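# Unpeg towel, box the clothespins, fold and stack it

## Task

Remove both clothespins from the towel hanging on the drying rack and put each of them into the small box. Then fold that towel once, in half, so it lies flat with its edges matched, the same way the other towel is folded, and place it neatly aligned on top of that other towel, which has to remain folded. The drying rack must still be upright at the end.

## Robot and tools

Robot: two arms on a table, left_arm carrying a left hand and right_arm a right hand; the two hands are mirror images. Base positions in the scene frame: left_arm (+0.059, +0.412, +0.013) m, right_arm (-0.054, -0.444, +0.013) m, each turned very slightly about z. A camera stand is fixed behind the arms.

Frames. Scene frame: origin at table-top height midway between the nominal bases, +z up, +x out over the table, left_arm on the +y side (image left/right does not follow arm names). Each arm reports its hand pose, velocities and Hand target in its own base frame; printed values may be off by a few centimetres. Offsets you command are expressed in the axes of that arm's current Hand target. Hand point axes (right hand): +z runs along straight fingers toward the tips, +y points out of the palm face (palm surface at y = -0.062 m), +x runs across the palm away from the thumb. On the left hand +x points toward the thumb instead. A rigid mast sticks out at the wrist on the palm side (x +0.05 to +0.10, z -0.16 to -0.11, up to y +0.06 m; x sign flipped on the left hand) and can strike objects.

The 48-number row (used by execute_actions and move). One flat list covering both arms, every value in [-1, 1]: left dx, dy, dz, rx, ry, rz; then 16 left hand hinge numbers; left current_limit; left speed; then the same 24 for the right arm. Pose numbers are an offset from the arm's Hand target as it stood when the action or move began, along that target's axes; 1.0 equals 0.6 m for dx/dy/dz or 180 degrees for rx/ry/rz, the three rotation numbers forming one rotation vector. Six zeros re-command the existing Hand target; repeating a nonzero offset in a new call moves further. Hinge order per hand: index_abd, index_mcp, index_pip, index_dip, middle_abd, middle_mcp, middle_pip, middle_dip, ring_abd, ring_mcp, ring_pip, ring_dip, thumb_cmc, thumb_axl, thumb_mcp, thumb_ipl. These are absolute goal angles scaled between each hinge's stops (+1 bends toward the palm or curls; straight values: _abd 0.00, _mcp -0.75, _pip -0.58, _dip -0.70, thumb_cmc -0.71, thumb_axl -0.68, thumb_mcp -0.23, thumb_ipl -0.17). A zero is a real goal, not 'unchanged': to keep a hand as it is, send back its hand_goal, hand_current_limit and hand_speed. current_limit maps -1..+1 to 0..550 mA (floor 11 mA); very low values may not lift a finger. speed sets set-point rate to (speed+1)/2 of 8.5 rad/s. Initial values: current_limit +0.4, speed -0.6; last written values persist.

Tools.
- execute_actions(actions, cameras): actions is a list of actions; each action is a table of up to 15 rows, one per 1/30 s step; a short table repeats its final row to fill 15 steps. Every row of an action is measured from that action's starting Hand target, not the previous row. An empty list returns images and full state.
- move(target, speed, blend, blocking, cameras): target is one 48-number row or a list of up to 15 rows; every row's offsets count from the Hand targets at the move's start. Each hand point travels a straight path; all arms finish together; total time capped at 10 s. speed in m/s, 0.002 to 1, default 0.25 (rotation up to twice that in rad/s), one value or one per target. blend in metres rounds corners of a list; 0 stops at each target. blocking=false returns after about 0.5 s while motion continues. Paths do not avoid obstacles or the other arm. Faster moves lag, stray and hit harder; targets far beyond a contact press harder. Avoid paths passing near an arm's own base. The result adds a 'move:' line giving the ending (done, off_target, moving, held, fault) and any limits (paced = pose clipped, held = steps withheld by a check).
- wait(seconds 0 to 10): runs the scene holding commands; a running move continues.
- stop(): brakes a running move.
- zoom_image(camera, region [x0, y0, x1, y1] in pixels, at most 504 wide and tall) on the latest image of cam_head_left, cam_head_right, cam_high, cam_left_wrist or cam_right_wrist.
- clear_fault(arm: left_arm or right_arm): resets a reported torque fault.
- finished_scene(scene 1): ends the scene permanently.

Control behaviour: each step the commanded pose is clipped to 70 mm and 16 degrees of the measured hand pose; the Hand target shown is the clipped command. The hand point may settle short; a new action asks again, or send the remaining distance. To stop pushing on something, command the target back past the hand point.

Result lines: end_effector_position (m), end_effector_quat_wxyz, linear/angular velocities, Hand target, joint positions and torques (drive output including arm weight), 'within noise' velocity notes, and per-motor hand_goal, hand_measured, hand_current_ma, hand_state (moving, goal, blocked, overload), hand_current_limit, hand_speed. Warning lines: MOTOR HOT (65 °C), OVER-TEMPERATURE FAULT (brakes at 80 °C for 30-60 s), TORQUE FAULT (needs clear_fault), HAND FAULT (later calls in the same reply are skipped).

Avoid: arm-to-arm contact or one hand squeezing the other's fingers; hard impacts on the rack, table or box; knocking the rack over; letting anything fall or remain off the table; releasing objects while they move. Joint contact torque limits (N m): waist 52.2, shoulder 52.2, elbow 43.5, forearm roll 23.4, wrist pitch 14, wrist roll 15.4; held weight counts. A finger motor at 495 mA or more for 5 s shuts down for 10 s, so grip only as hard as needed. Loose objects may occasionally be nudged by outside forces.

Each tool is called after ">>>" as name(argument=value, ...), one argument or row to a line, values as JSON.

## Session

I'll start by looking at the scene.

>>> execute_actions(
  actions=[],
)

Scene clock: 0.00 s.
left_arm: end_effector_position=(+0.1846, +0.2936, +0.1958) hand_goal=(+0.000, -0.754, -0.576, -0.696, +0.000, -0.754, -0.576, -0.696, +0.000, -0.754, -0.576, -0.696, -0.714, -0.678, -0.226, -0.168) hand_measured=(+0.000, -0.754, -0.576, -0.696, +0.000, -0.754, -0.576, -0.696, +0.000, -0.754, -0.576, -0.696, -0.714, -0.678, -0.226, -0.168) hand_current_ma=(+0, +0, +0, +0, +0, +0, +0, +0, +0, +0, +0, +0, +0, +0, +0, +0) hand_state=(goal, goal, goal, goal, goal, goal, goal, goal, goal, goal, goal, goal, goal, goal, goal, goal) hand_current_limit=0.40 hand_speed=-0.60 end_effector_quat_wxyz=(-0.149, -0.556, +0.762, -0.295) | right_arm: end_effector_position=(+0.5154, -0.2347, +0.2714) hand_goal=(+0.000, -0.754, -0.576, -0.696, +0.000, -0.754, -0.576, -0.696, +0.000, -0.754, -0.576, -0.696, -0.714, -0.678, -0.226, -0.168) hand_measured=(+0.000, -0.754, -0.576, -0.696, +0.000, -0.754, -0.576, -0.696, +0.000, -0.754, -0.576, -0.696, -0.714, -0.678, -0.226, -0.168) hand_current_ma=(+0, +0, +0, +0, +0, +0, +0, +0, +0, +0, +0, +0, +0, +0, +0, +0) hand_state=(goal, goal, goal, goal, goal, goal, goal, goal, goal, goal, goal, goal, goal, goal, goal, goal) hand_current_limit=0.40 hand_speed=-0.60 end_effector_quat_wxyz=(-0.319, +0.341, +0.658, +0.590)
Joint positions: left_arm=[1.044 -0.496 -0.915 -0.483 -1.028 0.165] | right_arm=[-0.81 -0.955 -1.385 0.761 -1.787 -0.303]
Joint velocities: within noise
Joint torques (N m): no reading
Hand target: left_arm +0.1846, +0.2936, +0.1958; -0.149, -0.556, +0.762, -0.295 | right_arm +0.5154, -0.2347, +0.2714; -0.319, +0.341, +0.658, +0.590

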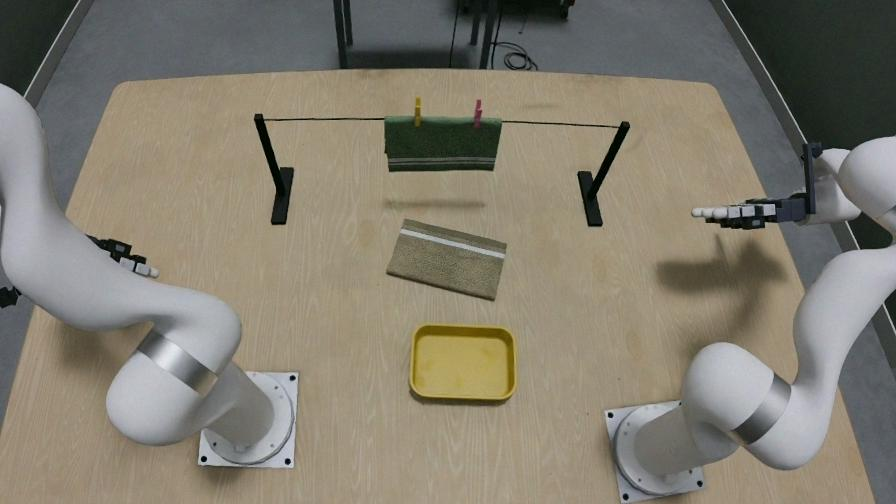

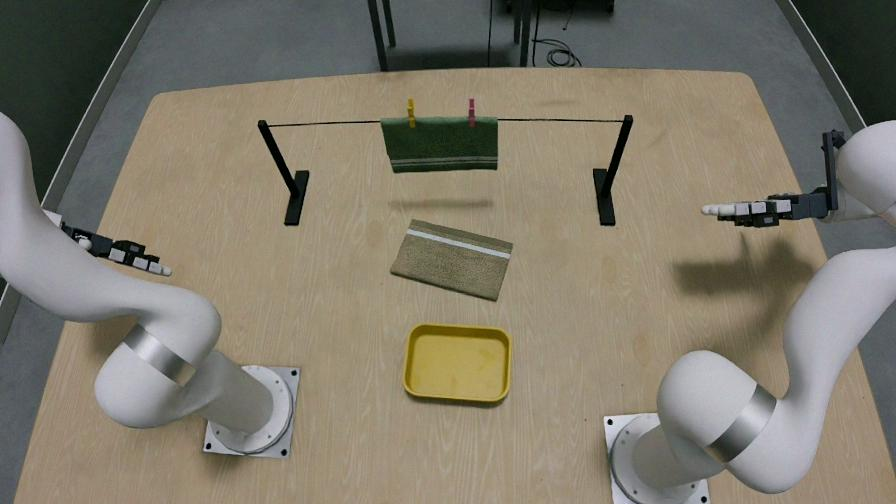

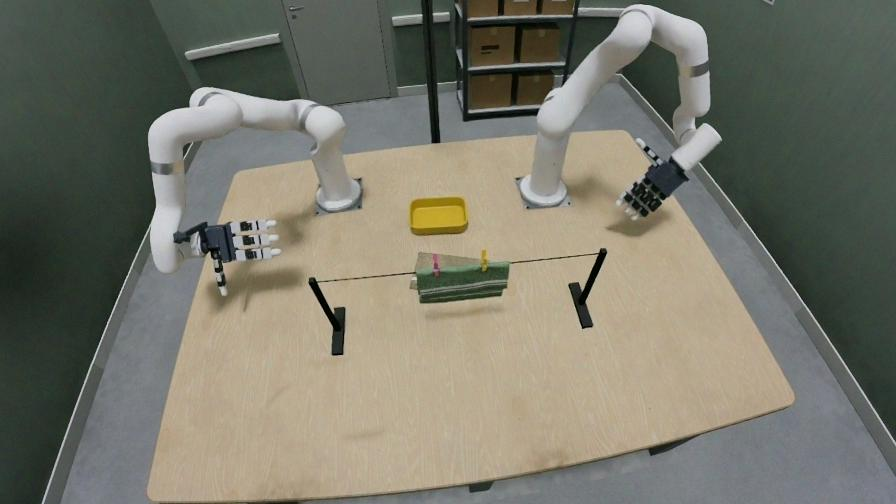

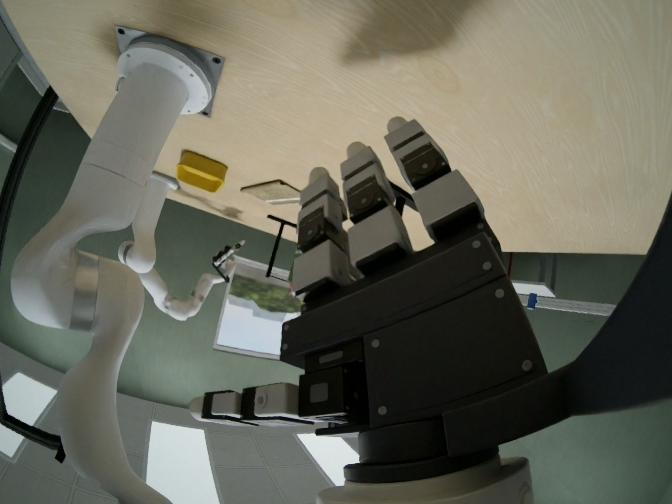

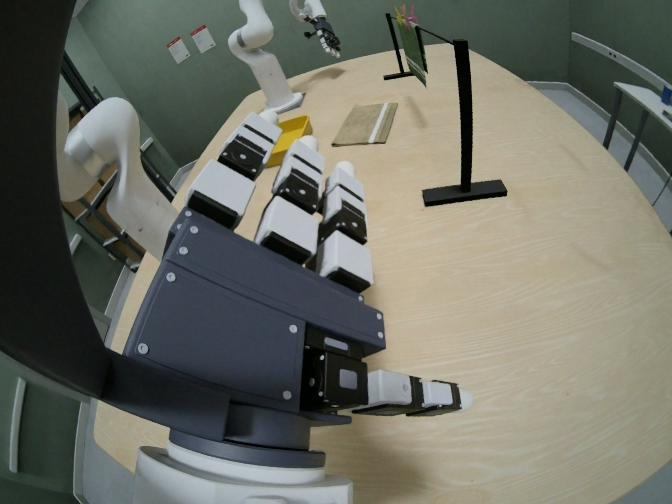

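>>> zoom_image(
  camera="cam_head_left",
  region=[230, 80, 650, 310],
)

>>> zoom_image(
  camera="cam_high",
  region=[290, 180, 630, 370],
)

>>> zoom_image(
  camera="cam_head_left",
  region=[370, 90, 520, 180],
)

Scaled by 1.200 from the camera's 896x504 image, which has a finer 1280x720 frame.

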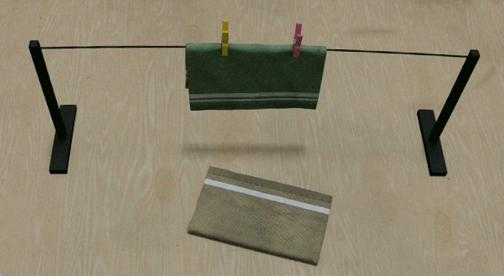

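Scaled by 1.482 from the camera's 896x504 image, which has a finer 1280x720 frame.

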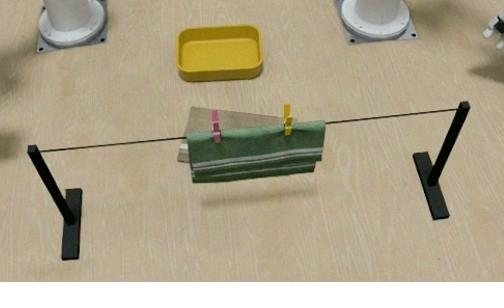

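Scaled by 3.360 from the camera's 896x504 image, which has a finer 1280x720 frame.

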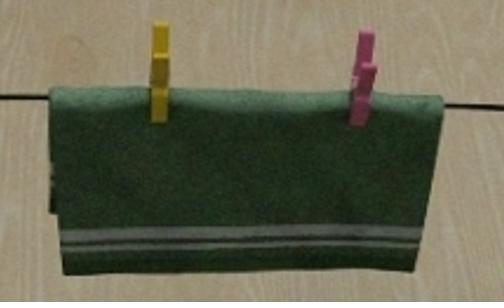

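>>> zoom_image(
  camera="cam_high",
  region=[400, 235, 530, 315],
)

>>> zoom_image(
  camera="cam_head_left",
  region=[370, 200, 530, 320],
)

>>> zoom_image(
  camera="cam_right_wrist",
  region=[320, 0, 520, 220],
)

Scaled by 3.877 from the camera's 896x504 image, which has a finer 1280x720 frame.

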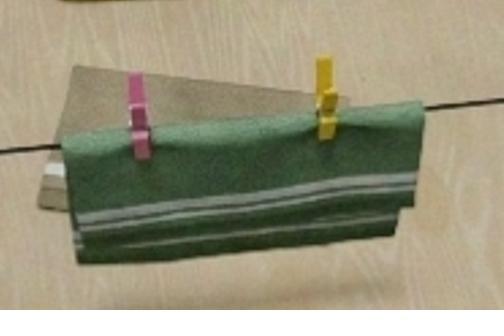

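Scaled by 3.150 from the camera's 896x504 image, which has a finer 1280x720 frame.

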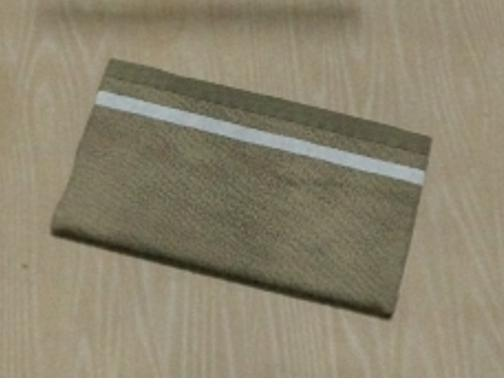

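Scaled by 2.291 from the camera's 672x504 image, which has a finer 960x720 frame.

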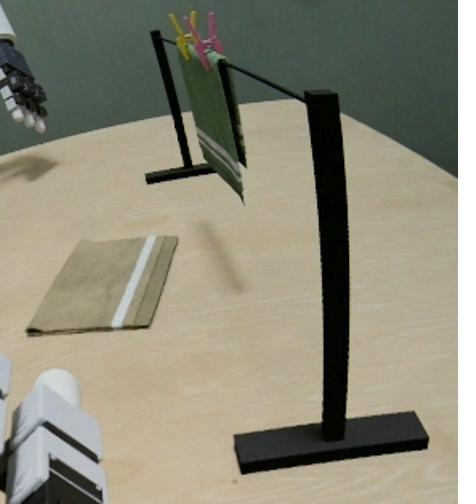

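>>> move(
  target=[
    [0,0,0,0,0,0, 0,-0.205,-0.139,-0.406, 0,-0.754,-0.576,-0.696, 0,-0.754,-0.576,-0.696, 0.497,-0.678,0.056,0.049, 0.4,-0.6, 0.350,0.2147,0.2693,-0.5266,0.3119,0.5326, 0,-0.205,-0.139,-0.406, 0,-0.754,-0.576,-0.696, 0,-0.754,-0.576,-0.696, 0.497,-0.678,0.056,0.049, 0.4,-0.6],
  ],
  speed=0.25,
  cameras=["all"],
)

Scene clock: 176.40 s.
left_arm: end_effector_position=(+0.1846, +0.2936, +0.1958) hand_goal=(+0.000, -0.206, -0.140, -0.406, +0.000, -0.754, -0.576, -0.696, +0.000, -0.754, -0.576, -0.696, +0.496, -0.678, +0.056, +0.048) hand_measured=(+0.000, -0.212, -0.146, -0.410, +0.000, -0.752, -0.576, -0.696, +0.000, -0.752, -0.576, -0.696, +0.498, -0.678, +0.058, +0.046) hand_current_ma=(+0, -1, -1, +0, +0, +0, +0, +0, +0, +0, +0, +0, +0, +0, +0, +0) hand_state=(goal, goal, goal, goal, goal, goal, goal, goal, goal, goal, goal, goal, goal, goal, goal, goal) hand_current_limit=0.40 hand_speed=-0.60 end_effector_quat_wxyz=(-0.149, -0.556, +0.762, -0.295) | right_arm: end_effector_position=(+0.5008, -0.0496, +0.5002) hand_goal=(+0.000, -0.206, -0.140, -0.406, +0.000, -0.754, -0.576, -0.696, +0.000, -0.754, -0.576, -0.696, +0.496, -0.678, +0.056, +0.048) hand_measured=(+0.000, -0.200, -0.142, -0.408, -0.002, -0.748, -0.576, -0.696, -0.002, -0.746, -0.576, -0.696, +0.494, -0.678, +0.054, +0.046) hand_current_ma=(-1, +17, -2, -5, -2, +17, +0, +0, -2, +19, +0, +0, -3, +0, -7, -5) hand_state=(goal, goal, goal, goal, goal, goal, goal, goal, goal, goal, goal, goal, goal, goal, goal, goal) hand_current_limit=0.40 hand_speed=-0.60 end_effector_quat_wxyz=(+0.494, -0.494, +0.506, -0.506)
Joint positions: left_arm=[1.044 -0.496 -0.915 -0.483 -1.028 0.165] | right_arm=[-0.234 0.368 -0.543 2.806 -0.688 1.833]
Joint torques (N m): left_arm=[1.58 43.12 -19.62 -0.82 -0.8 -0.03] | right_arm=[15.11 19.91 -20.69 2.34 0.13 -1.66]
Hand target: left_arm +0.1846, +0.2936, +0.1958; -0.149, -0.556, +0.762, -0.295 | right_arm +0.5008, -0.0496, +0.5002; +0.494, -0.494, +0.506, -0.506
Off the commanded pose: left_arm 0.000 m, 0 deg | right_arm 0.000 m, 0 deg.
move: done

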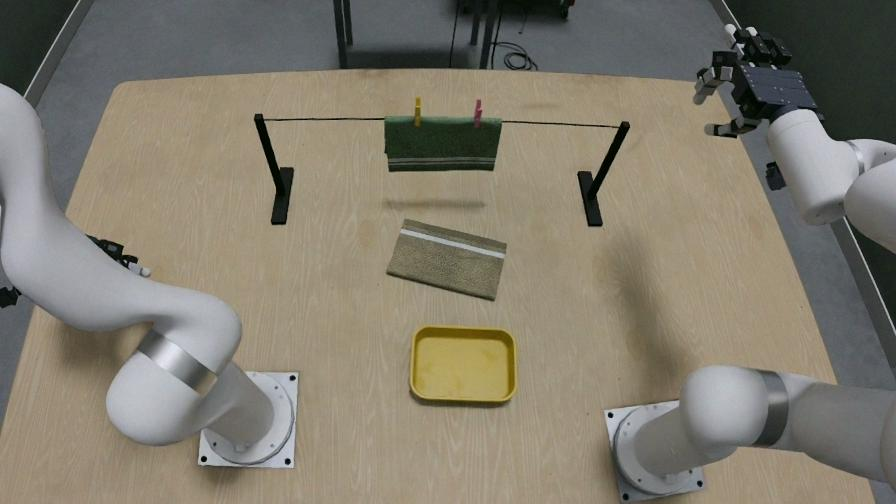

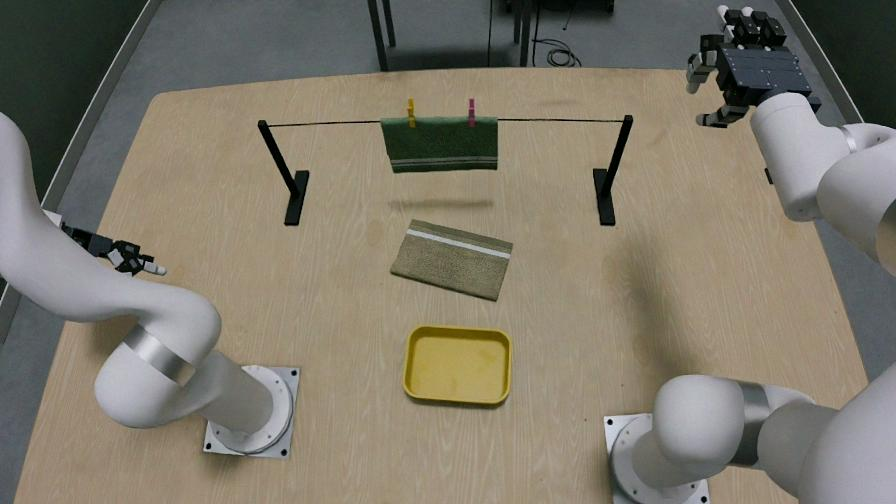

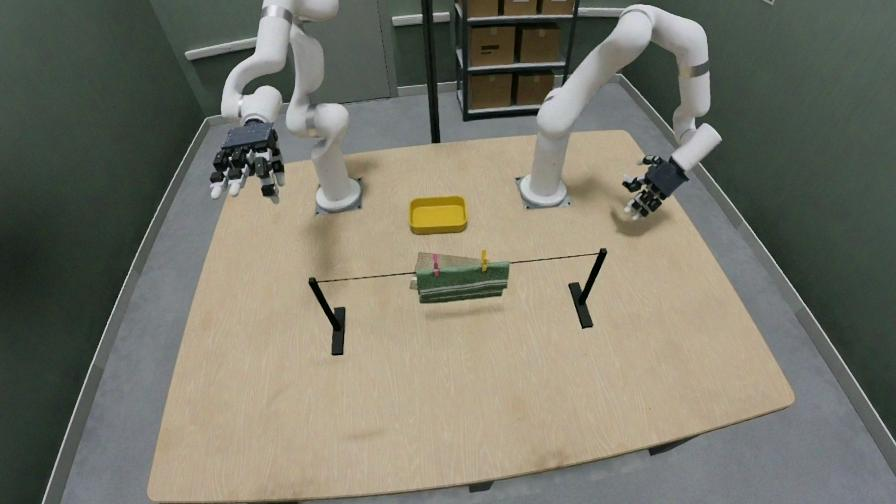

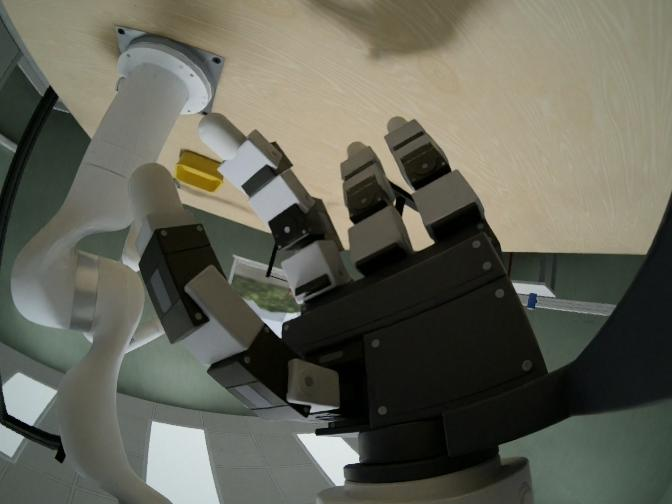

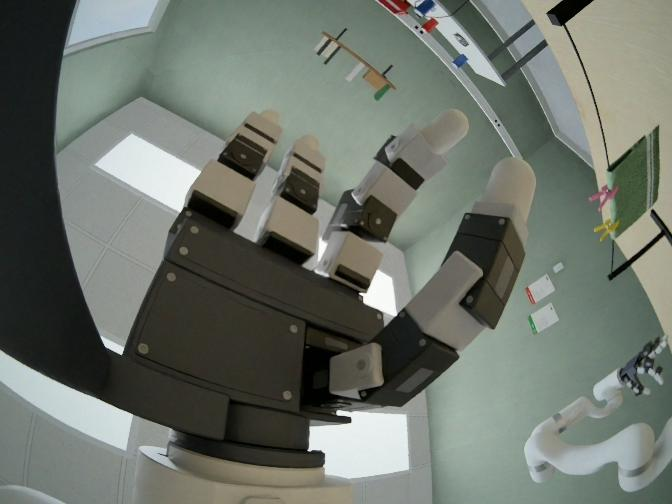

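>>> move(
  target=[
    [0,0,0,0,0,0, 0,-0.205,-0.139,-0.406, 0,-0.754,-0.576,-0.696, 0,-0.754,-0.576,-0.696, 0.497,-0.678,0.056,0.049, 0.4,-0.6, -0.6277,0.08,0.3033,0,0,0, 0,-0.205,-0.139,-0.406, 0,-0.754,-0.576,-0.696, 0,-0.754,-0.576,-0.696, 0.497,-0.678,0.056,0.049, 0.4,-0.6],
  ],
  speed=0.2,
  cameras=["all"],
)

Scene clock: 186.27 s.
left_arm: end_effector_position=(+0.1846, +0.2936, +0.1958) hand_goal=(+0.000, -0.206, -0.140, -0.406, +0.000, -0.754, -0.576, -0.696, +0.000, -0.754, -0.576, -0.696, +0.496, -0.678, +0.056, +0.048) hand_measured=(+0.000, -0.212, -0.146, -0.410, +0.000, -0.752, -0.576, -0.696, +0.000, -0.752, -0.576, -0.696, +0.498, -0.678, +0.058, +0.046) hand_current_ma=(+0, -1, -1, +0, +0, +0, +0, +0, +0, +0, +0, +0, +0, +0, +0, +0) hand_state=(goal, goal, goal, goal, goal, goal, goal, goal, goal, goal, goal, goal, goal, goal, goal, goal) hand_current_limit=0.40 hand_speed=-0.60 end_effector_quat_wxyz=(-0.149, -0.556, +0.762, -0.295) | right_arm: end_effector_position=(+0.6918, +0.3225, +0.4519) hand_goal=(+0.000, -0.206, -0.140, -0.406, +0.000, -0.754, -0.576, -0.696, +0.000, -0.754, -0.576, -0.696, +0.496, -0.678, +0.056, +0.048) hand_measured=(+0.000, -0.200, -0.142, -0.408, -0.002, -0.746, -0.576, -0.696, -0.002, -0.746, -0.576, -0.696, +0.496, -0.678, +0.054, +0.046) hand_current_ma=(-1, +17, -2, -5, -2, +18, +0, +0, -2, +20, +0, +0, -1, +0, -7, -5) hand_state=(goal, goal, goal, goal, goal, goal, goal, goal, goal, goal, goal, goal, goal, goal, goal, goal) hand_current_limit=0.40 hand_speed=-0.60 end_effector_quat_wxyz=(+0.494, -0.494, +0.506, -0.506)
Joint positions: left_arm=[1.044 -0.496 -0.915 -0.483 -1.028 0.165] | right_arm=[0.575 -0.396 -1.201 3.919 -0.932 1.04]
Joint torques (N m): left_arm=[2.32 43.67 -19.71 -0.85 -0.85 -0.05] | right_arm=[15.01 21.06 -20.9 1.26 0.46 -1.44]
Hand target: left_arm +0.1846, +0.2936, +0.1958; -0.149, -0.556, +0.762, -0.295 | right_arm +0.6918, +0.3225, +0.4519; +0.494, -0.494, +0.506, -0.506
Off the commanded pose: left_arm 0.000 m, 0 deg | right_arm 0.000 m, 0 deg.
move: done

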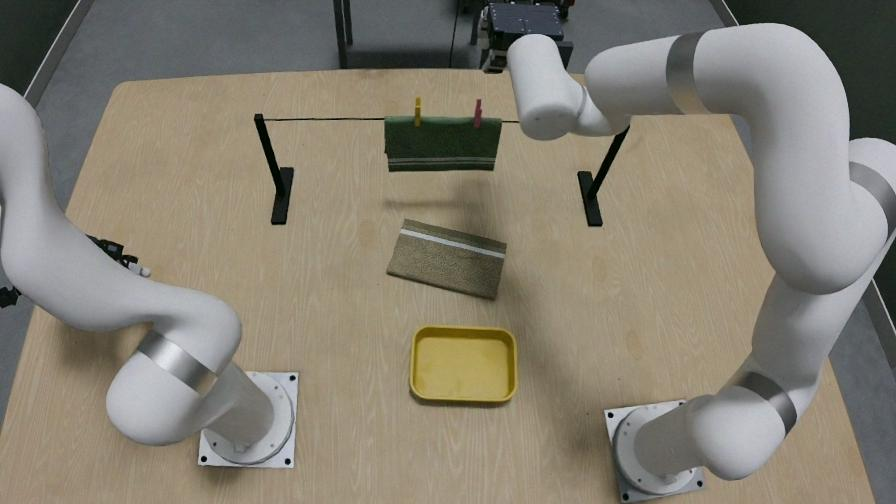

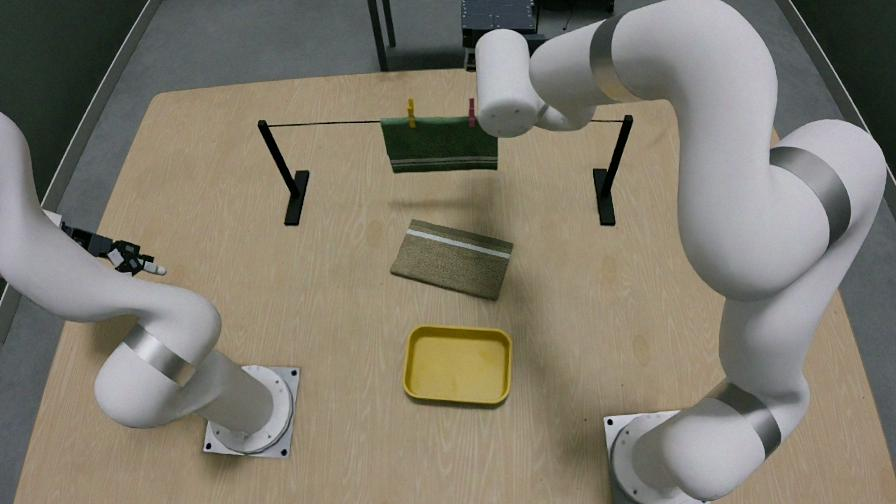

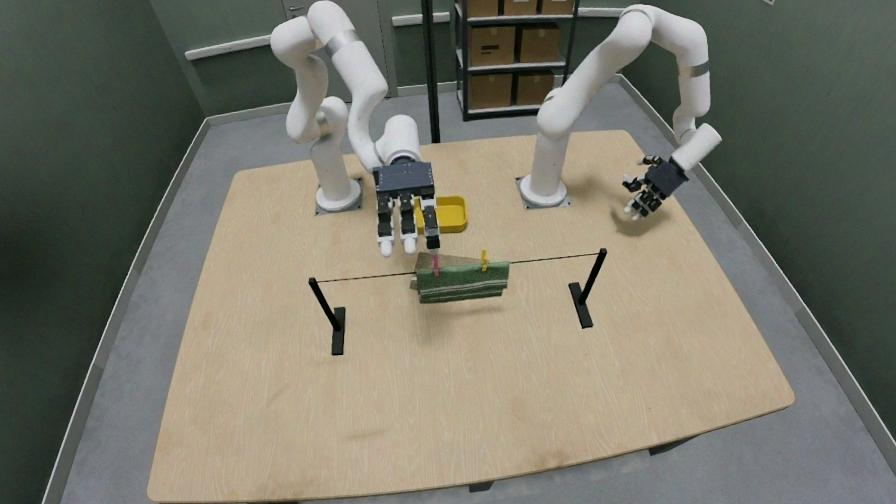

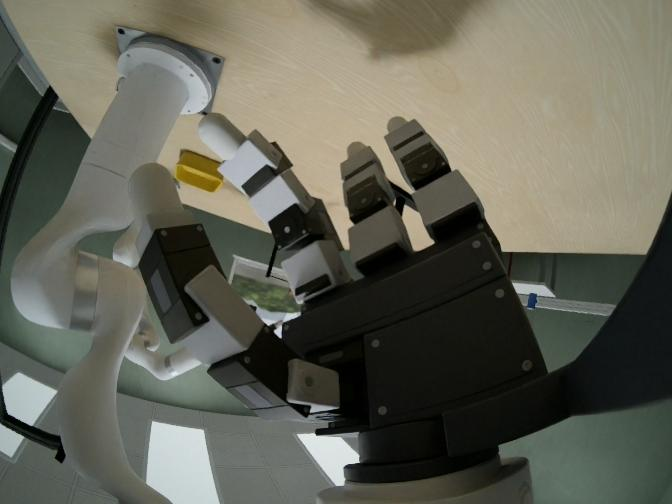

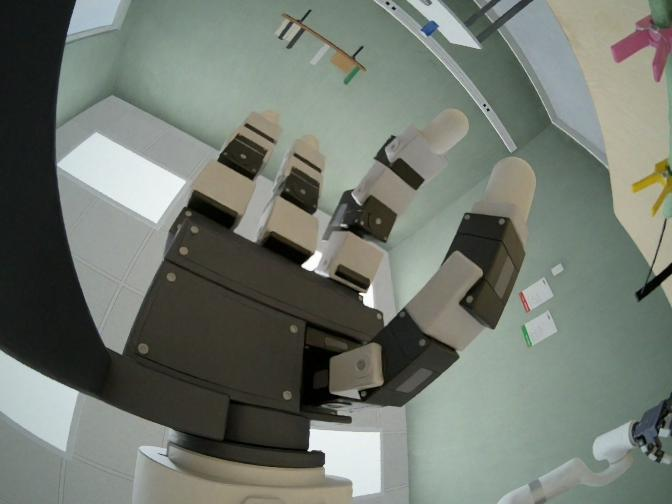

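>>> zoom_image(
  camera="cam_high",
  region=[360, 150, 520, 310],
)

>>> zoom_image(
  camera="cam_right_wrist",
  region=[572, 0, 672, 260],
)

Scaled by 3.150 from the camera's 896x504 image, which has a finer 1280x720 frame.

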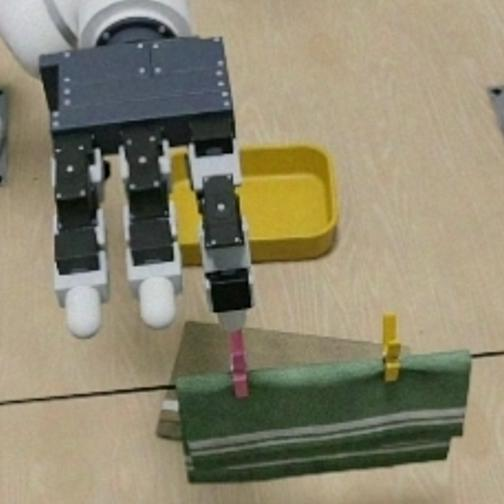

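Scaled by 1.938 from the camera's 672x504 image, which has a finer 960x720 frame.

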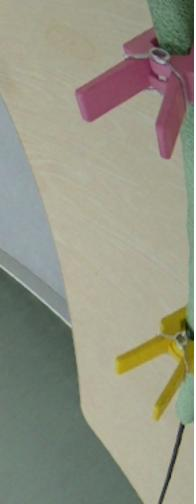

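>>> move(
  target=[
    [0,0,0,0,0,0, 0,-0.205,-0.139,-0.406, 0,-0.754,-0.576,-0.696, 0,-0.754,-0.576,-0.696, 0.497,-0.678,0.056,0.049, 0.4,-0.6, 0,0.0833,0,0,0,0, 0,-0.205,-0.139,-0.406, 0,-0.754,-0.576,-0.696, 0,-0.754,-0.576,-0.696, 0.497,-0.678,0.056,0.049, 0.4,-0.6],
  ],
  speed=0.1,
  cameras=["cam_high", "cam_right_wrist"],
)

>>> zoom_image(
  camera="cam_high",
  region=[390, 200, 520, 310],
)

>>> zoom_image(
  camera="cam_right_wrist",
  region=[420, 0, 672, 252],
)

Scene clock: 216.40 s.
left_arm: end_effector_position=(+0.1846, +0.2936, +0.1958) hand_goal=(+0.000, -0.206, -0.140, -0.406, +0.000, -0.754, -0.576, -0.696, +0.000, -0.754, -0.576, -0.696, +0.496, -0.678, +0.056, +0.048) hand_measured=(+0.000, -0.212, -0.146, -0.410, +0.000, -0.752, -0.576, -0.696, +0.000, -0.752, -0.576, -0.696, +0.498, -0.678, +0.058, +0.046) hand_current_ma=(+0, -1, -1, +0, +0, +0, +0, +0, +0, +0, +0, +0, +0, +0, +0, +0) hand_state=(goal, goal, goal, goal, goal, goal, goal, goal, goal, goal, goal, goal, goal, goal, goal, goal) hand_current_limit=0.40 hand_speed=-0.60 end_effector_quat_wxyz=(-0.149, -0.556, +0.762, -0.295) | right_arm: end_effector_position=(+0.6918, +0.3226, +0.4020) hand_goal=(+0.000, -0.206, -0.140, -0.406, +0.000, -0.754, -0.576, -0.696, +0.000, -0.754, -0.576, -0.696, +0.496, -0.678, +0.056, +0.048) hand_measured=(+0.000, -0.200, -0.142, -0.408, -0.002, -0.746, -0.576, -0.696, -0.002, -0.746, -0.576, -0.696, +0.496, -0.678, +0.054, +0.046) hand_current_ma=(-1, +17, -2, -5, -2, +19, +0, +0, -2, +21, +0, +0, -1, +0, -7, -5) hand_state=(goal, goal, goal, goal, goal, goal, goal, goal, goal, goal, goal, goal, goal, goal, goal, goal) hand_current_limit=0.40 hand_speed=-0.60 end_effector_quat_wxyz=(+0.494, -0.494, +0.506, -0.506)
Joint positions: left_arm=[1.044 -0.496 -0.915 -0.483 -1.028 0.165] | right_arm=[0.575 -0.455 -1.159 3.872 -1.006 1.123]
Joint torques (N m): left_arm=[1.28 44.91 -19.52 -0.56 -0.81 -0.05] | right_arm=[4.22 20.19 -12.46 -5.38 -3.29 1.44]
Hand target: left_arm +0.1846, +0.2936, +0.1958; -0.149, -0.556, +0.762, -0.295 | right_arm +0.6918, +0.3225, +0.4019; +0.494, -0.494, +0.506, -0.506
Off the commanded pose: left_arm 0.000 m, 0 deg | right_arm 0.000 m, 0 deg.
move: done
Images, in order (width x height): cam_high 896x504, cam_right_wrist 672x504.

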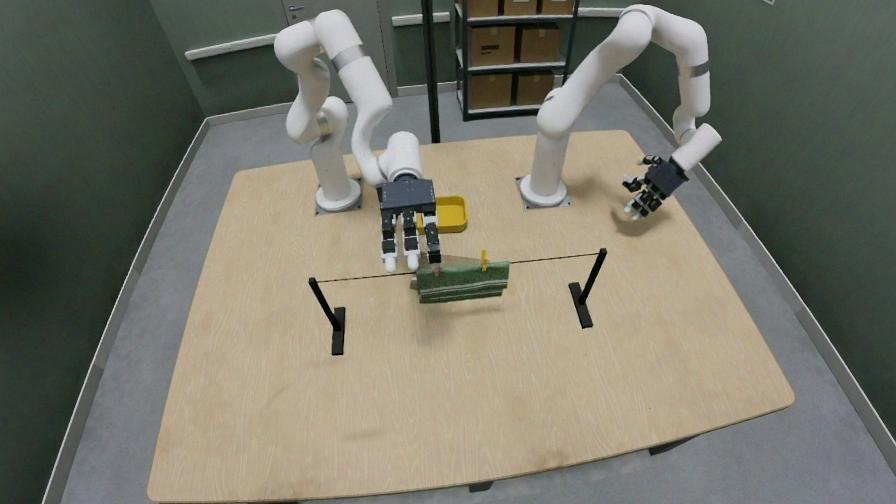

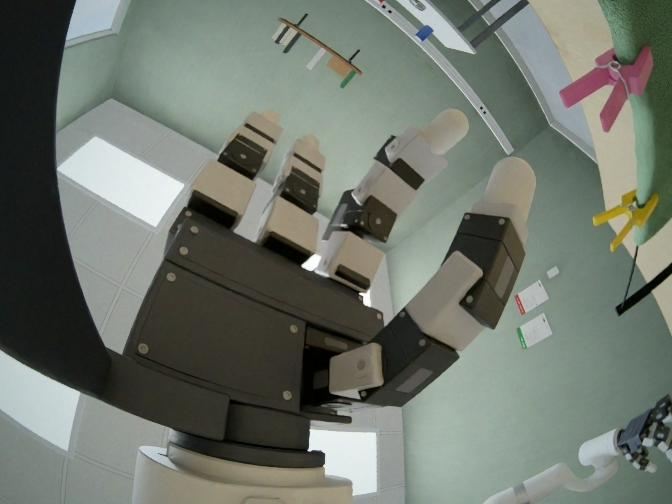

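Scaled by 3.877 from the camera's 896x504 image, which has a finer 1280x720 frame.

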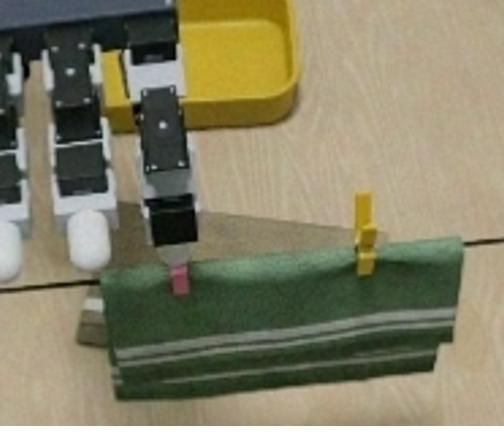

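Scaled by 2.000 from the camera's 672x504 image, which has a finer 960x720 frame.

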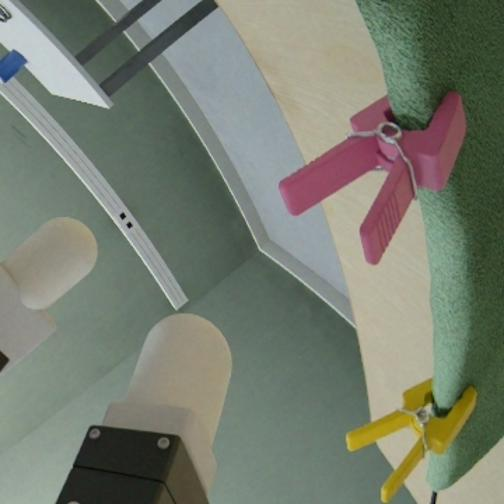

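>>> move(
  target=[
    [0,0,0,0,0,0, 0,-0.205,-0.139,-0.406, 0,-0.754,-0.576,-0.696, 0,-0.754,-0.576,-0.696, 0.497,-0.678,0.056,0.049, 0.4,-0.6, 0,0.0333,-0.0417,0,0,0, 0,-0.205,-0.139,-0.406, 0,-0.754,-0.576,-0.696, 0,-0.754,-0.576,-0.696, 0.497,-0.678,0.056,0.049, 0.4,-0.6],
  ],
  speed=0.08,
  cameras=["cam_high", "cam_right_wrist"],
)

>>> zoom_image(
  camera="cam_high",
  region=[390, 200, 520, 310],
)

>>> zoom_image(
  camera="cam_right_wrist",
  region=[420, 0, 672, 252],
)

Scene clock: 258.67 s.
left_arm: end_effector_position=(+0.1846, +0.2936, +0.1958) hand_goal=(+0.000, -0.206, -0.140, -0.406, +0.000, -0.754, -0.576, -0.696, +0.000, -0.754, -0.576, -0.696, +0.496, -0.678, +0.056, +0.048) hand_measured=(+0.000, -0.212, -0.146, -0.410, +0.000, -0.752, -0.576, -0.696, +0.000, -0.752, -0.576, -0.696, +0.498, -0.678, +0.058, +0.046) hand_current_ma=(+0, -1, -1, +0, +0, +0, +0, +0, +0, +0, +0, +0, +0, +0, +0, +0) hand_state=(goal, goal, goal, goal, goal, goal, goal, goal, goal, goal, goal, goal, goal, goal, goal, goal) hand_current_limit=0.40 hand_speed=-0.60 end_effector_quat_wxyz=(-0.149, -0.556, +0.762, -0.295) | right_arm: end_effector_position=(+0.6668, +0.3230, +0.3820) hand_goal=(+0.000, -0.206, -0.140, -0.406, +0.000, -0.754, -0.576, -0.696, +0.000, -0.754, -0.576, -0.696, +0.496, -0.678, +0.056, +0.048) hand_measured=(+0.000, -0.200, -0.142, -0.408, -0.002, -0.746, -0.576, -0.696, -0.002, -0.746, -0.576, -0.696, +0.496, -0.678, +0.054, +0.046) hand_current_ma=(-1, +17, -2, -5, -2, +19, +0, +0, -2, +21, +0, +0, -1, +0, -7, -5) hand_state=(goal, goal, goal, goal, goal, goal, goal, goal, goal, goal, goal, goal, goal, goal, goal, goal) hand_current_limit=0.40 hand_speed=-0.60 end_effector_quat_wxyz=(+0.494, -0.494, +0.506, -0.506)
Joint positions: left_arm=[1.044 -0.496 -0.915 -0.483 -1.028 0.165] | right_arm=[0.601 -0.437 -1.082 3.876 -1.061 1.156]
Joint torques (N m): left_arm=[2.41 43.71 -20.34 -1.12 -0.72 -0.09] | right_arm=[14.47 43.85 -12.97 1.22 -3.3 1.42]
Hand target: left_arm +0.1846, +0.2936, +0.1958; -0.149, -0.556, +0.762, -0.295 | right_arm +0.6668, +0.3231, +0.3819; +0.494, -0.494, +0.506, -0.506
Off the commanded pose: left_arm 0.000 m, 0 deg | right_arm 0.000 m, 0 deg.
move: done
Images, in order (width x height): cam_high 896x504, cam_right_wrist 672x504.

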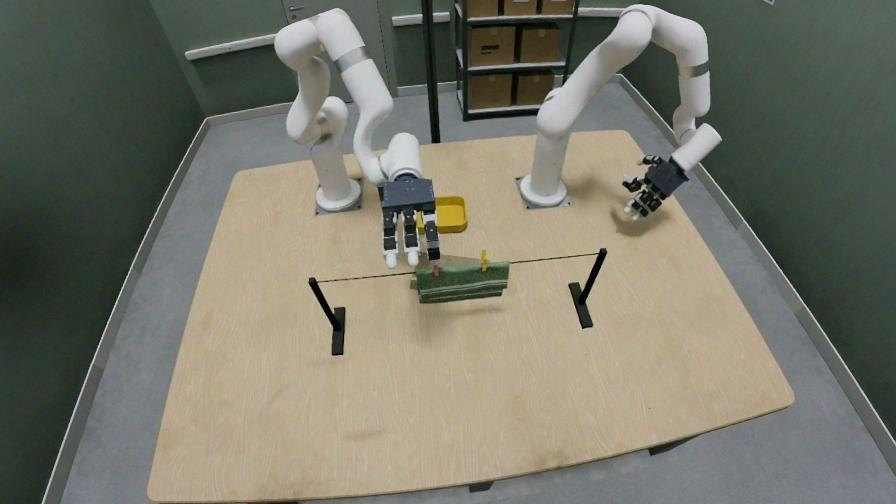

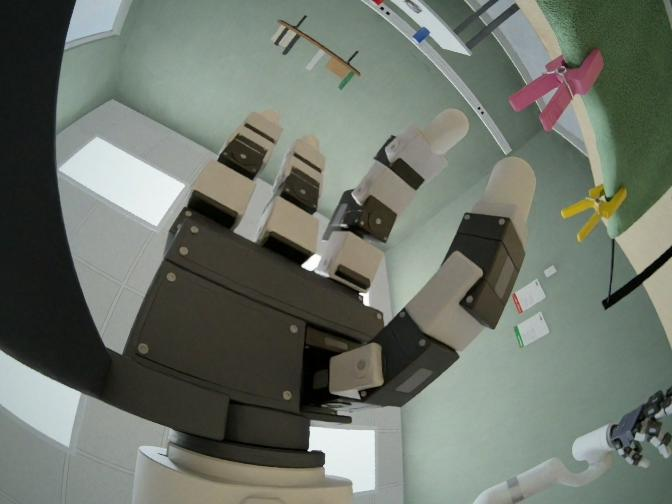

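Scaled by 3.877 from the camera's 896x504 image, which has a finer 1280x720 frame.

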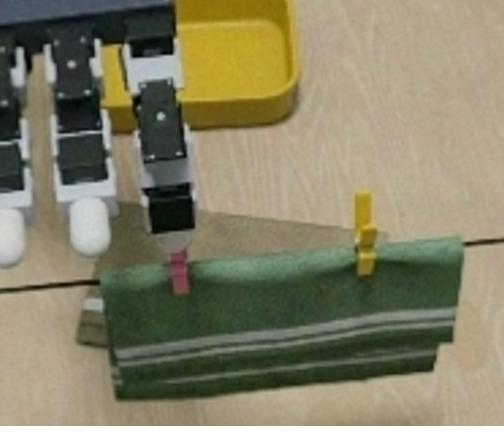

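Scaled by 2.000 from the camera's 672x504 image, which has a finer 960x720 frame.

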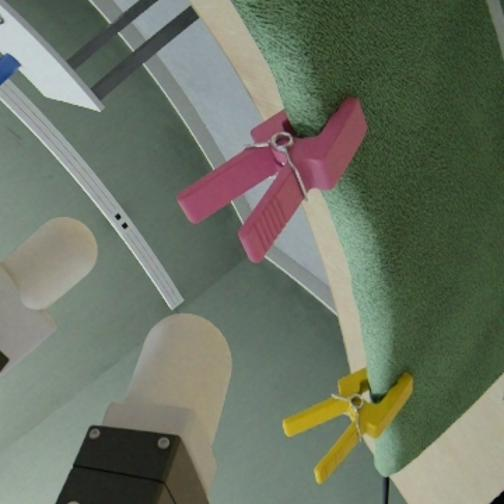

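>>> move(
  target=[
    [0,0,0,0,0,0, 0,-0.205,-0.139,-0.406, 0,-0.754,-0.576,-0.696, 0,-0.754,-0.576,-0.696, 0.497,-0.678,0.056,0.049, 0.4,-0.6, -0.0033,0.05,0,0,0,0, 0,-0.205,-0.139,-0.406, 0,-0.754,-0.576,-0.696, 0,-0.754,-0.576,-0.696, 0.497,-0.678,0.056,0.049, 0.4,-0.6],
  ],
  speed=0.06,
  cameras=["cam_high", "cam_right_wrist"],
)

>>> zoom_image(
  camera="cam_high",
  region=[390, 200, 520, 310],
)

>>> zoom_image(
  camera="cam_right_wrist",
  region=[420, 0, 672, 252],
)

Scene clock: 267.93 s.
left_arm: end_effector_position=(+0.1846, +0.2936, +0.1958) hand_goal=(+0.000, -0.206, -0.140, -0.406, +0.000, -0.754, -0.576, -0.696, +0.000, -0.754, -0.576, -0.696, +0.496, -0.678, +0.056, +0.048) hand_measured=(+0.000, -0.212, -0.146, -0.410, +0.000, -0.752, -0.576, -0.696, +0.000, -0.752, -0.576, -0.696, +0.498, -0.678, +0.058, +0.046) hand_current_ma=(+0, -1, -1, +0, +0, +0, +0, +0, +0, +0, +0, +0, +0, +0, +0, +0) hand_state=(goal, goal, goal, goal, goal, goal, goal, goal, goal, goal, goal, goal, goal, goal, goal, goal) hand_current_limit=0.40 hand_speed=-0.60 end_effector_quat_wxyz=(-0.149, -0.556, +0.762, -0.295) | right_arm: end_effector_position=(+0.6668, +0.3250, +0.3520) hand_goal=(+0.000, -0.206, -0.140, -0.406, +0.000, -0.754, -0.576, -0.696, +0.000, -0.754, -0.576, -0.696, +0.496, -0.678, +0.056, +0.048) hand_measured=(+0.000, -0.200, -0.142, -0.408, -0.002, -0.746, -0.576, -0.696, -0.002, -0.746, -0.576, -0.696, +0.496, -0.678, +0.054, +0.046) hand_current_ma=(-1, +17, -2, -5, -2, +19, +0, +0, -2, +21, +0, +0, -1, +0, -7, -5) hand_state=(goal, goal, goal, goal, goal, goal, goal, goal, goal, goal, goal, goal, goal, goal, goal, goal) hand_current_limit=0.40 hand_speed=-0.60 end_effector_quat_wxyz=(+0.494, -0.494, +0.506, -0.506)
Joint positions: left_arm=[1.044 -0.496 -0.915 -0.483 -1.028 0.165] | right_arm=[0.603 -0.484 -1.07 3.858 -1.107 1.199]
Joint torques (N m): left_arm=[1.79 44.56 -19.9 -0.82 -0.8 -0.06] | right_arm=[15.32 20.53 -11.88 -4.39 -3.29 1.45]
Hand target: left_arm +0.1846, +0.2936, +0.1958; -0.149, -0.556, +0.762, -0.295 | right_arm +0.6668, +0.3250, +0.3519; +0.494, -0.494, +0.506, -0.506
Off the commanded pose: left_arm 0.000 m, 0 deg | right_arm 0.000 m, 0 deg.
move: done
Images, in order (width x height): cam_high 896x504, cam_right_wrist 672x504.

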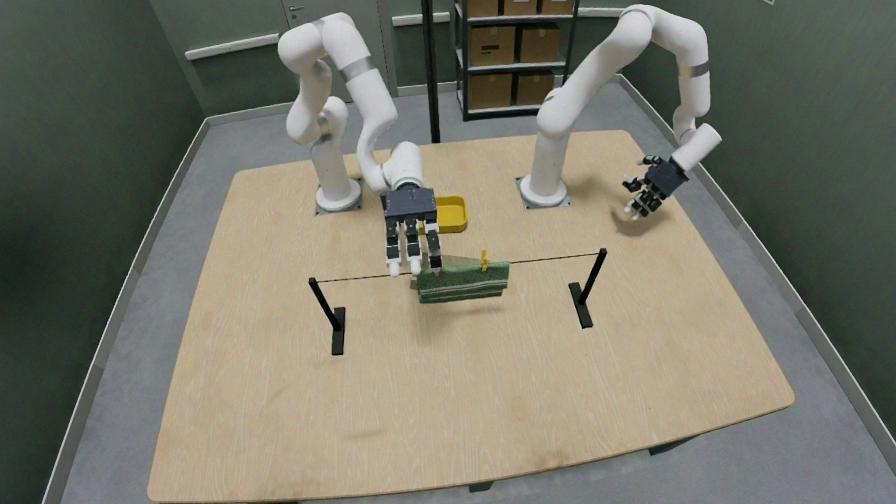

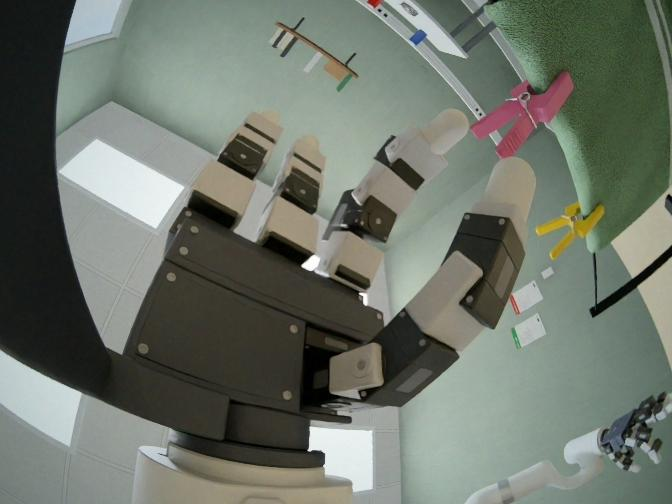

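Scaled by 3.877 from the camera's 896x504 image, which has a finer 1280x720 frame.

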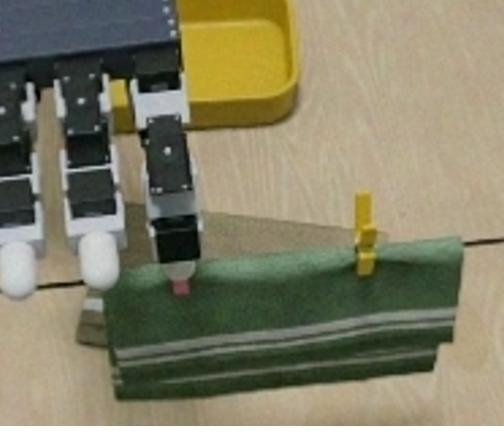

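Scaled by 2.000 from the camera's 672x504 image, which has a finer 960x720 frame.

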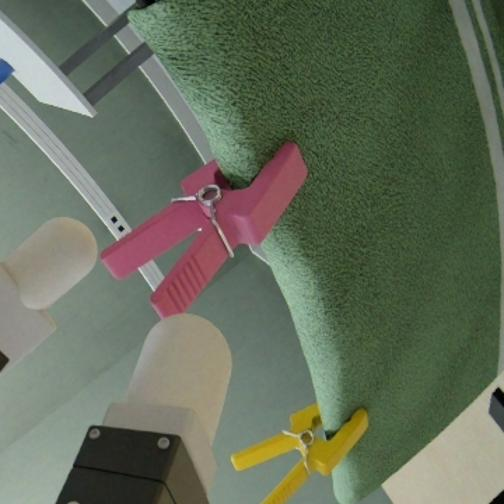

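>>> move(
  target=[
    [0,0,0,0,0,0, 0,-0.205,-0.139,-0.406, 0,-0.754,-0.576,-0.696, 0,-0.754,-0.576,-0.696, 0.497,-0.678,0.056,0.049, 0.4,-0.6, 0,0.0333,0.01,0,0,0, 0,-0.205,-0.139,-0.406, 0,-0.754,-0.576,-0.696, 0,-0.754,-0.576,-0.696, 0.497,-0.678,0.056,0.049, 0.4,-0.6],
    [0,0,0,0,0,0, 0,-0.205,-0.139,-0.406, 0,-0.754,-0.576,-0.696, 0,-0.754,-0.576,-0.696, 0.497,-0.678,0.056,0.049, 0.4,-0.6, 0,0.0333,0.01,0,0,0, 0,-0.260,-0.051,-0.261, 0,-0.754,-0.576,-0.696, 0,-0.754,-0.576,-0.696, 0.497,-0.678,0.135,0.027, 0.4,-0.8],
  ],
  speed=0.05,
  cameras=["cam_high", "cam_right_wrist"],
)

>>> zoom_image(
  camera="cam_high",
  region=[390, 200, 520, 310],
)

>>> zoom_image(
  camera="cam_right_wrist",
  region=[420, 0, 672, 252],
)

Scene clock: 297.70 s.
left_arm: end_effector_position=(+0.1846, +0.2936, +0.1958) hand_goal=(+0.000, -0.206, -0.140, -0.406, +0.000, -0.754, -0.576, -0.696, +0.000, -0.754, -0.576, -0.696, +0.496, -0.678, +0.056, +0.048) hand_measured=(+0.000, -0.212, -0.146, -0.410, +0.000, -0.752, -0.576, -0.696, +0.000, -0.752, -0.576, -0.696, +0.498, -0.678, +0.058, +0.046) hand_current_ma=(+0, -1, -1, +0, +0, +0, +0, +0, +0, +0, +0, +0, +0, +0, +0, +0) hand_state=(goal, goal, goal, goal, goal, goal, goal, goal, goal, goal, goal, goal, goal, goal, goal, goal) hand_current_limit=0.40 hand_speed=-0.60 end_effector_quat_wxyz=(-0.149, -0.556, +0.762, -0.295) | right_arm: end_effector_position=(+0.6728, +0.3249, +0.3320) hand_goal=(+0.000, -0.260, -0.052, -0.262, +0.000, -0.754, -0.576, -0.696, +0.000, -0.754, -0.576, -0.696, +0.496, -0.678, +0.134, +0.026) hand_measured=(+0.000, -0.240, -0.054, -0.266, -0.002, -0.746, -0.576, -0.696, -0.002, -0.746, -0.576, -0.696, +0.496, -0.678, +0.122, +0.026) hand_current_ma=(-1, +62, -4, -6, -2, +19, +0, +0, -2, +21, +0, +0, -1, +0, -43, +1) hand_state=(goal, blocked, goal, goal, goal, goal, goal, goal, goal, goal, goal, goal, goal, goal, goal, goal) hand_current_limit=0.40 hand_speed=-0.80 end_effector_quat_wxyz=(+0.494, -0.494, +0.506, -0.506)
Joint positions: left_arm=[1.044 -0.496 -0.915 -0.483 -1.028 0.165] | right_arm=[0.597 -0.526 -1.078 3.84 -1.13 1.226]
Joint torques (N m): left_arm=[2.63 44.05 -20.49 -0.99 -0.78 -0.15] | right_arm=[-13.03 20.46 -18.14 -4.43 -3.31 1.44]
Hand target: left_arm +0.1846, +0.2936, +0.1958; -0.149, -0.556, +0.762, -0.295 | right_arm +0.6728, +0.3249, +0.3320; +0.494, -0.494, +0.506, -0.506
Off the commanded pose: left_arm 0.000 m, 0 deg | right_arm 0.000 m, 0 deg.
move: done
Images, in order (width x height): cam_high 896x504, cam_right_wrist 672x504.

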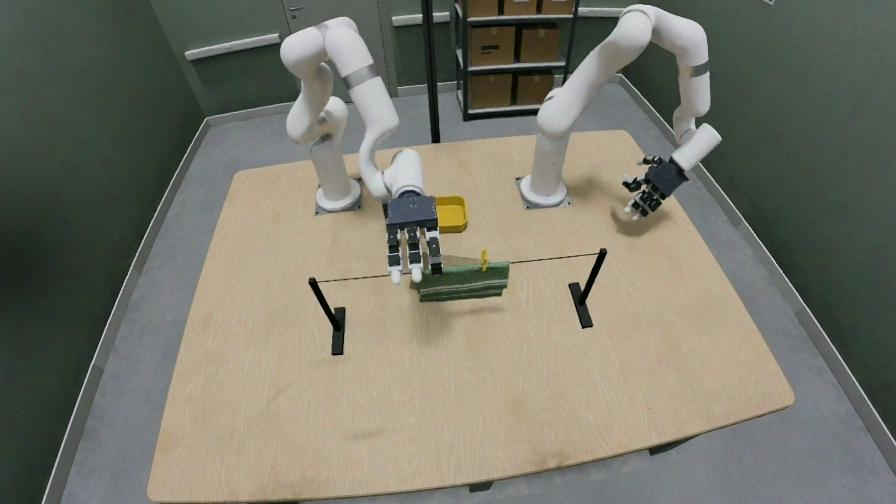

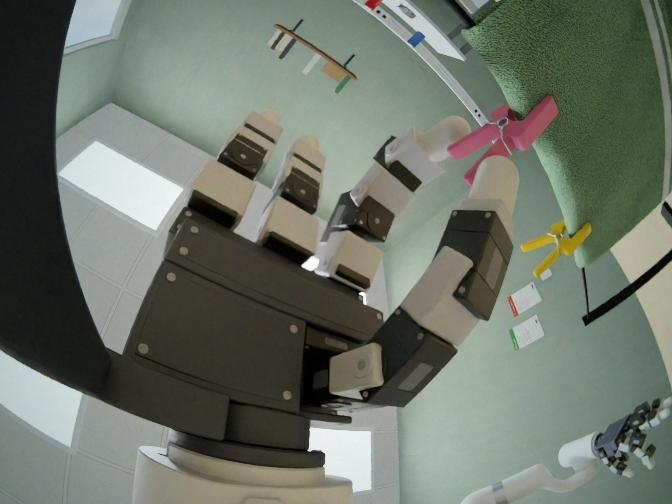

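Scaled by 3.877 from the camera's 896x504 image, which has a finer 1280x720 frame.

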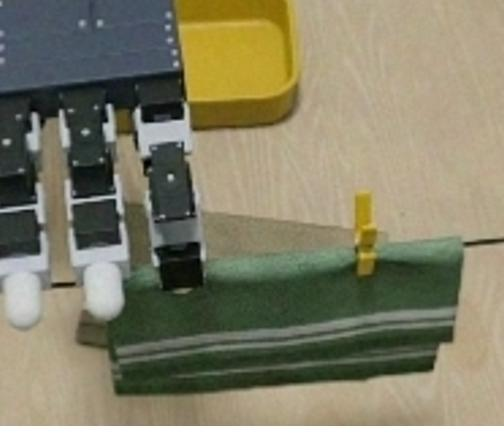

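Scaled by 2.000 from the camera's 672x504 image, which has a finer 960x720 frame.

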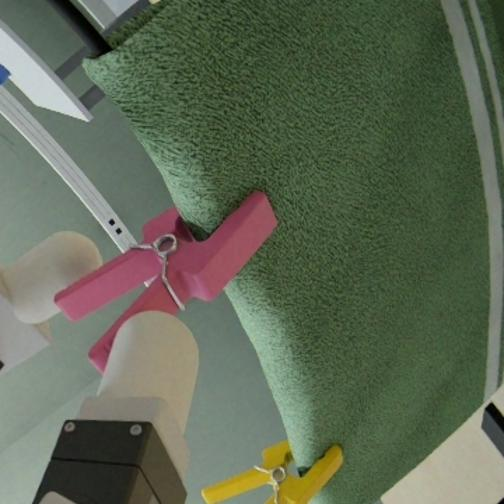

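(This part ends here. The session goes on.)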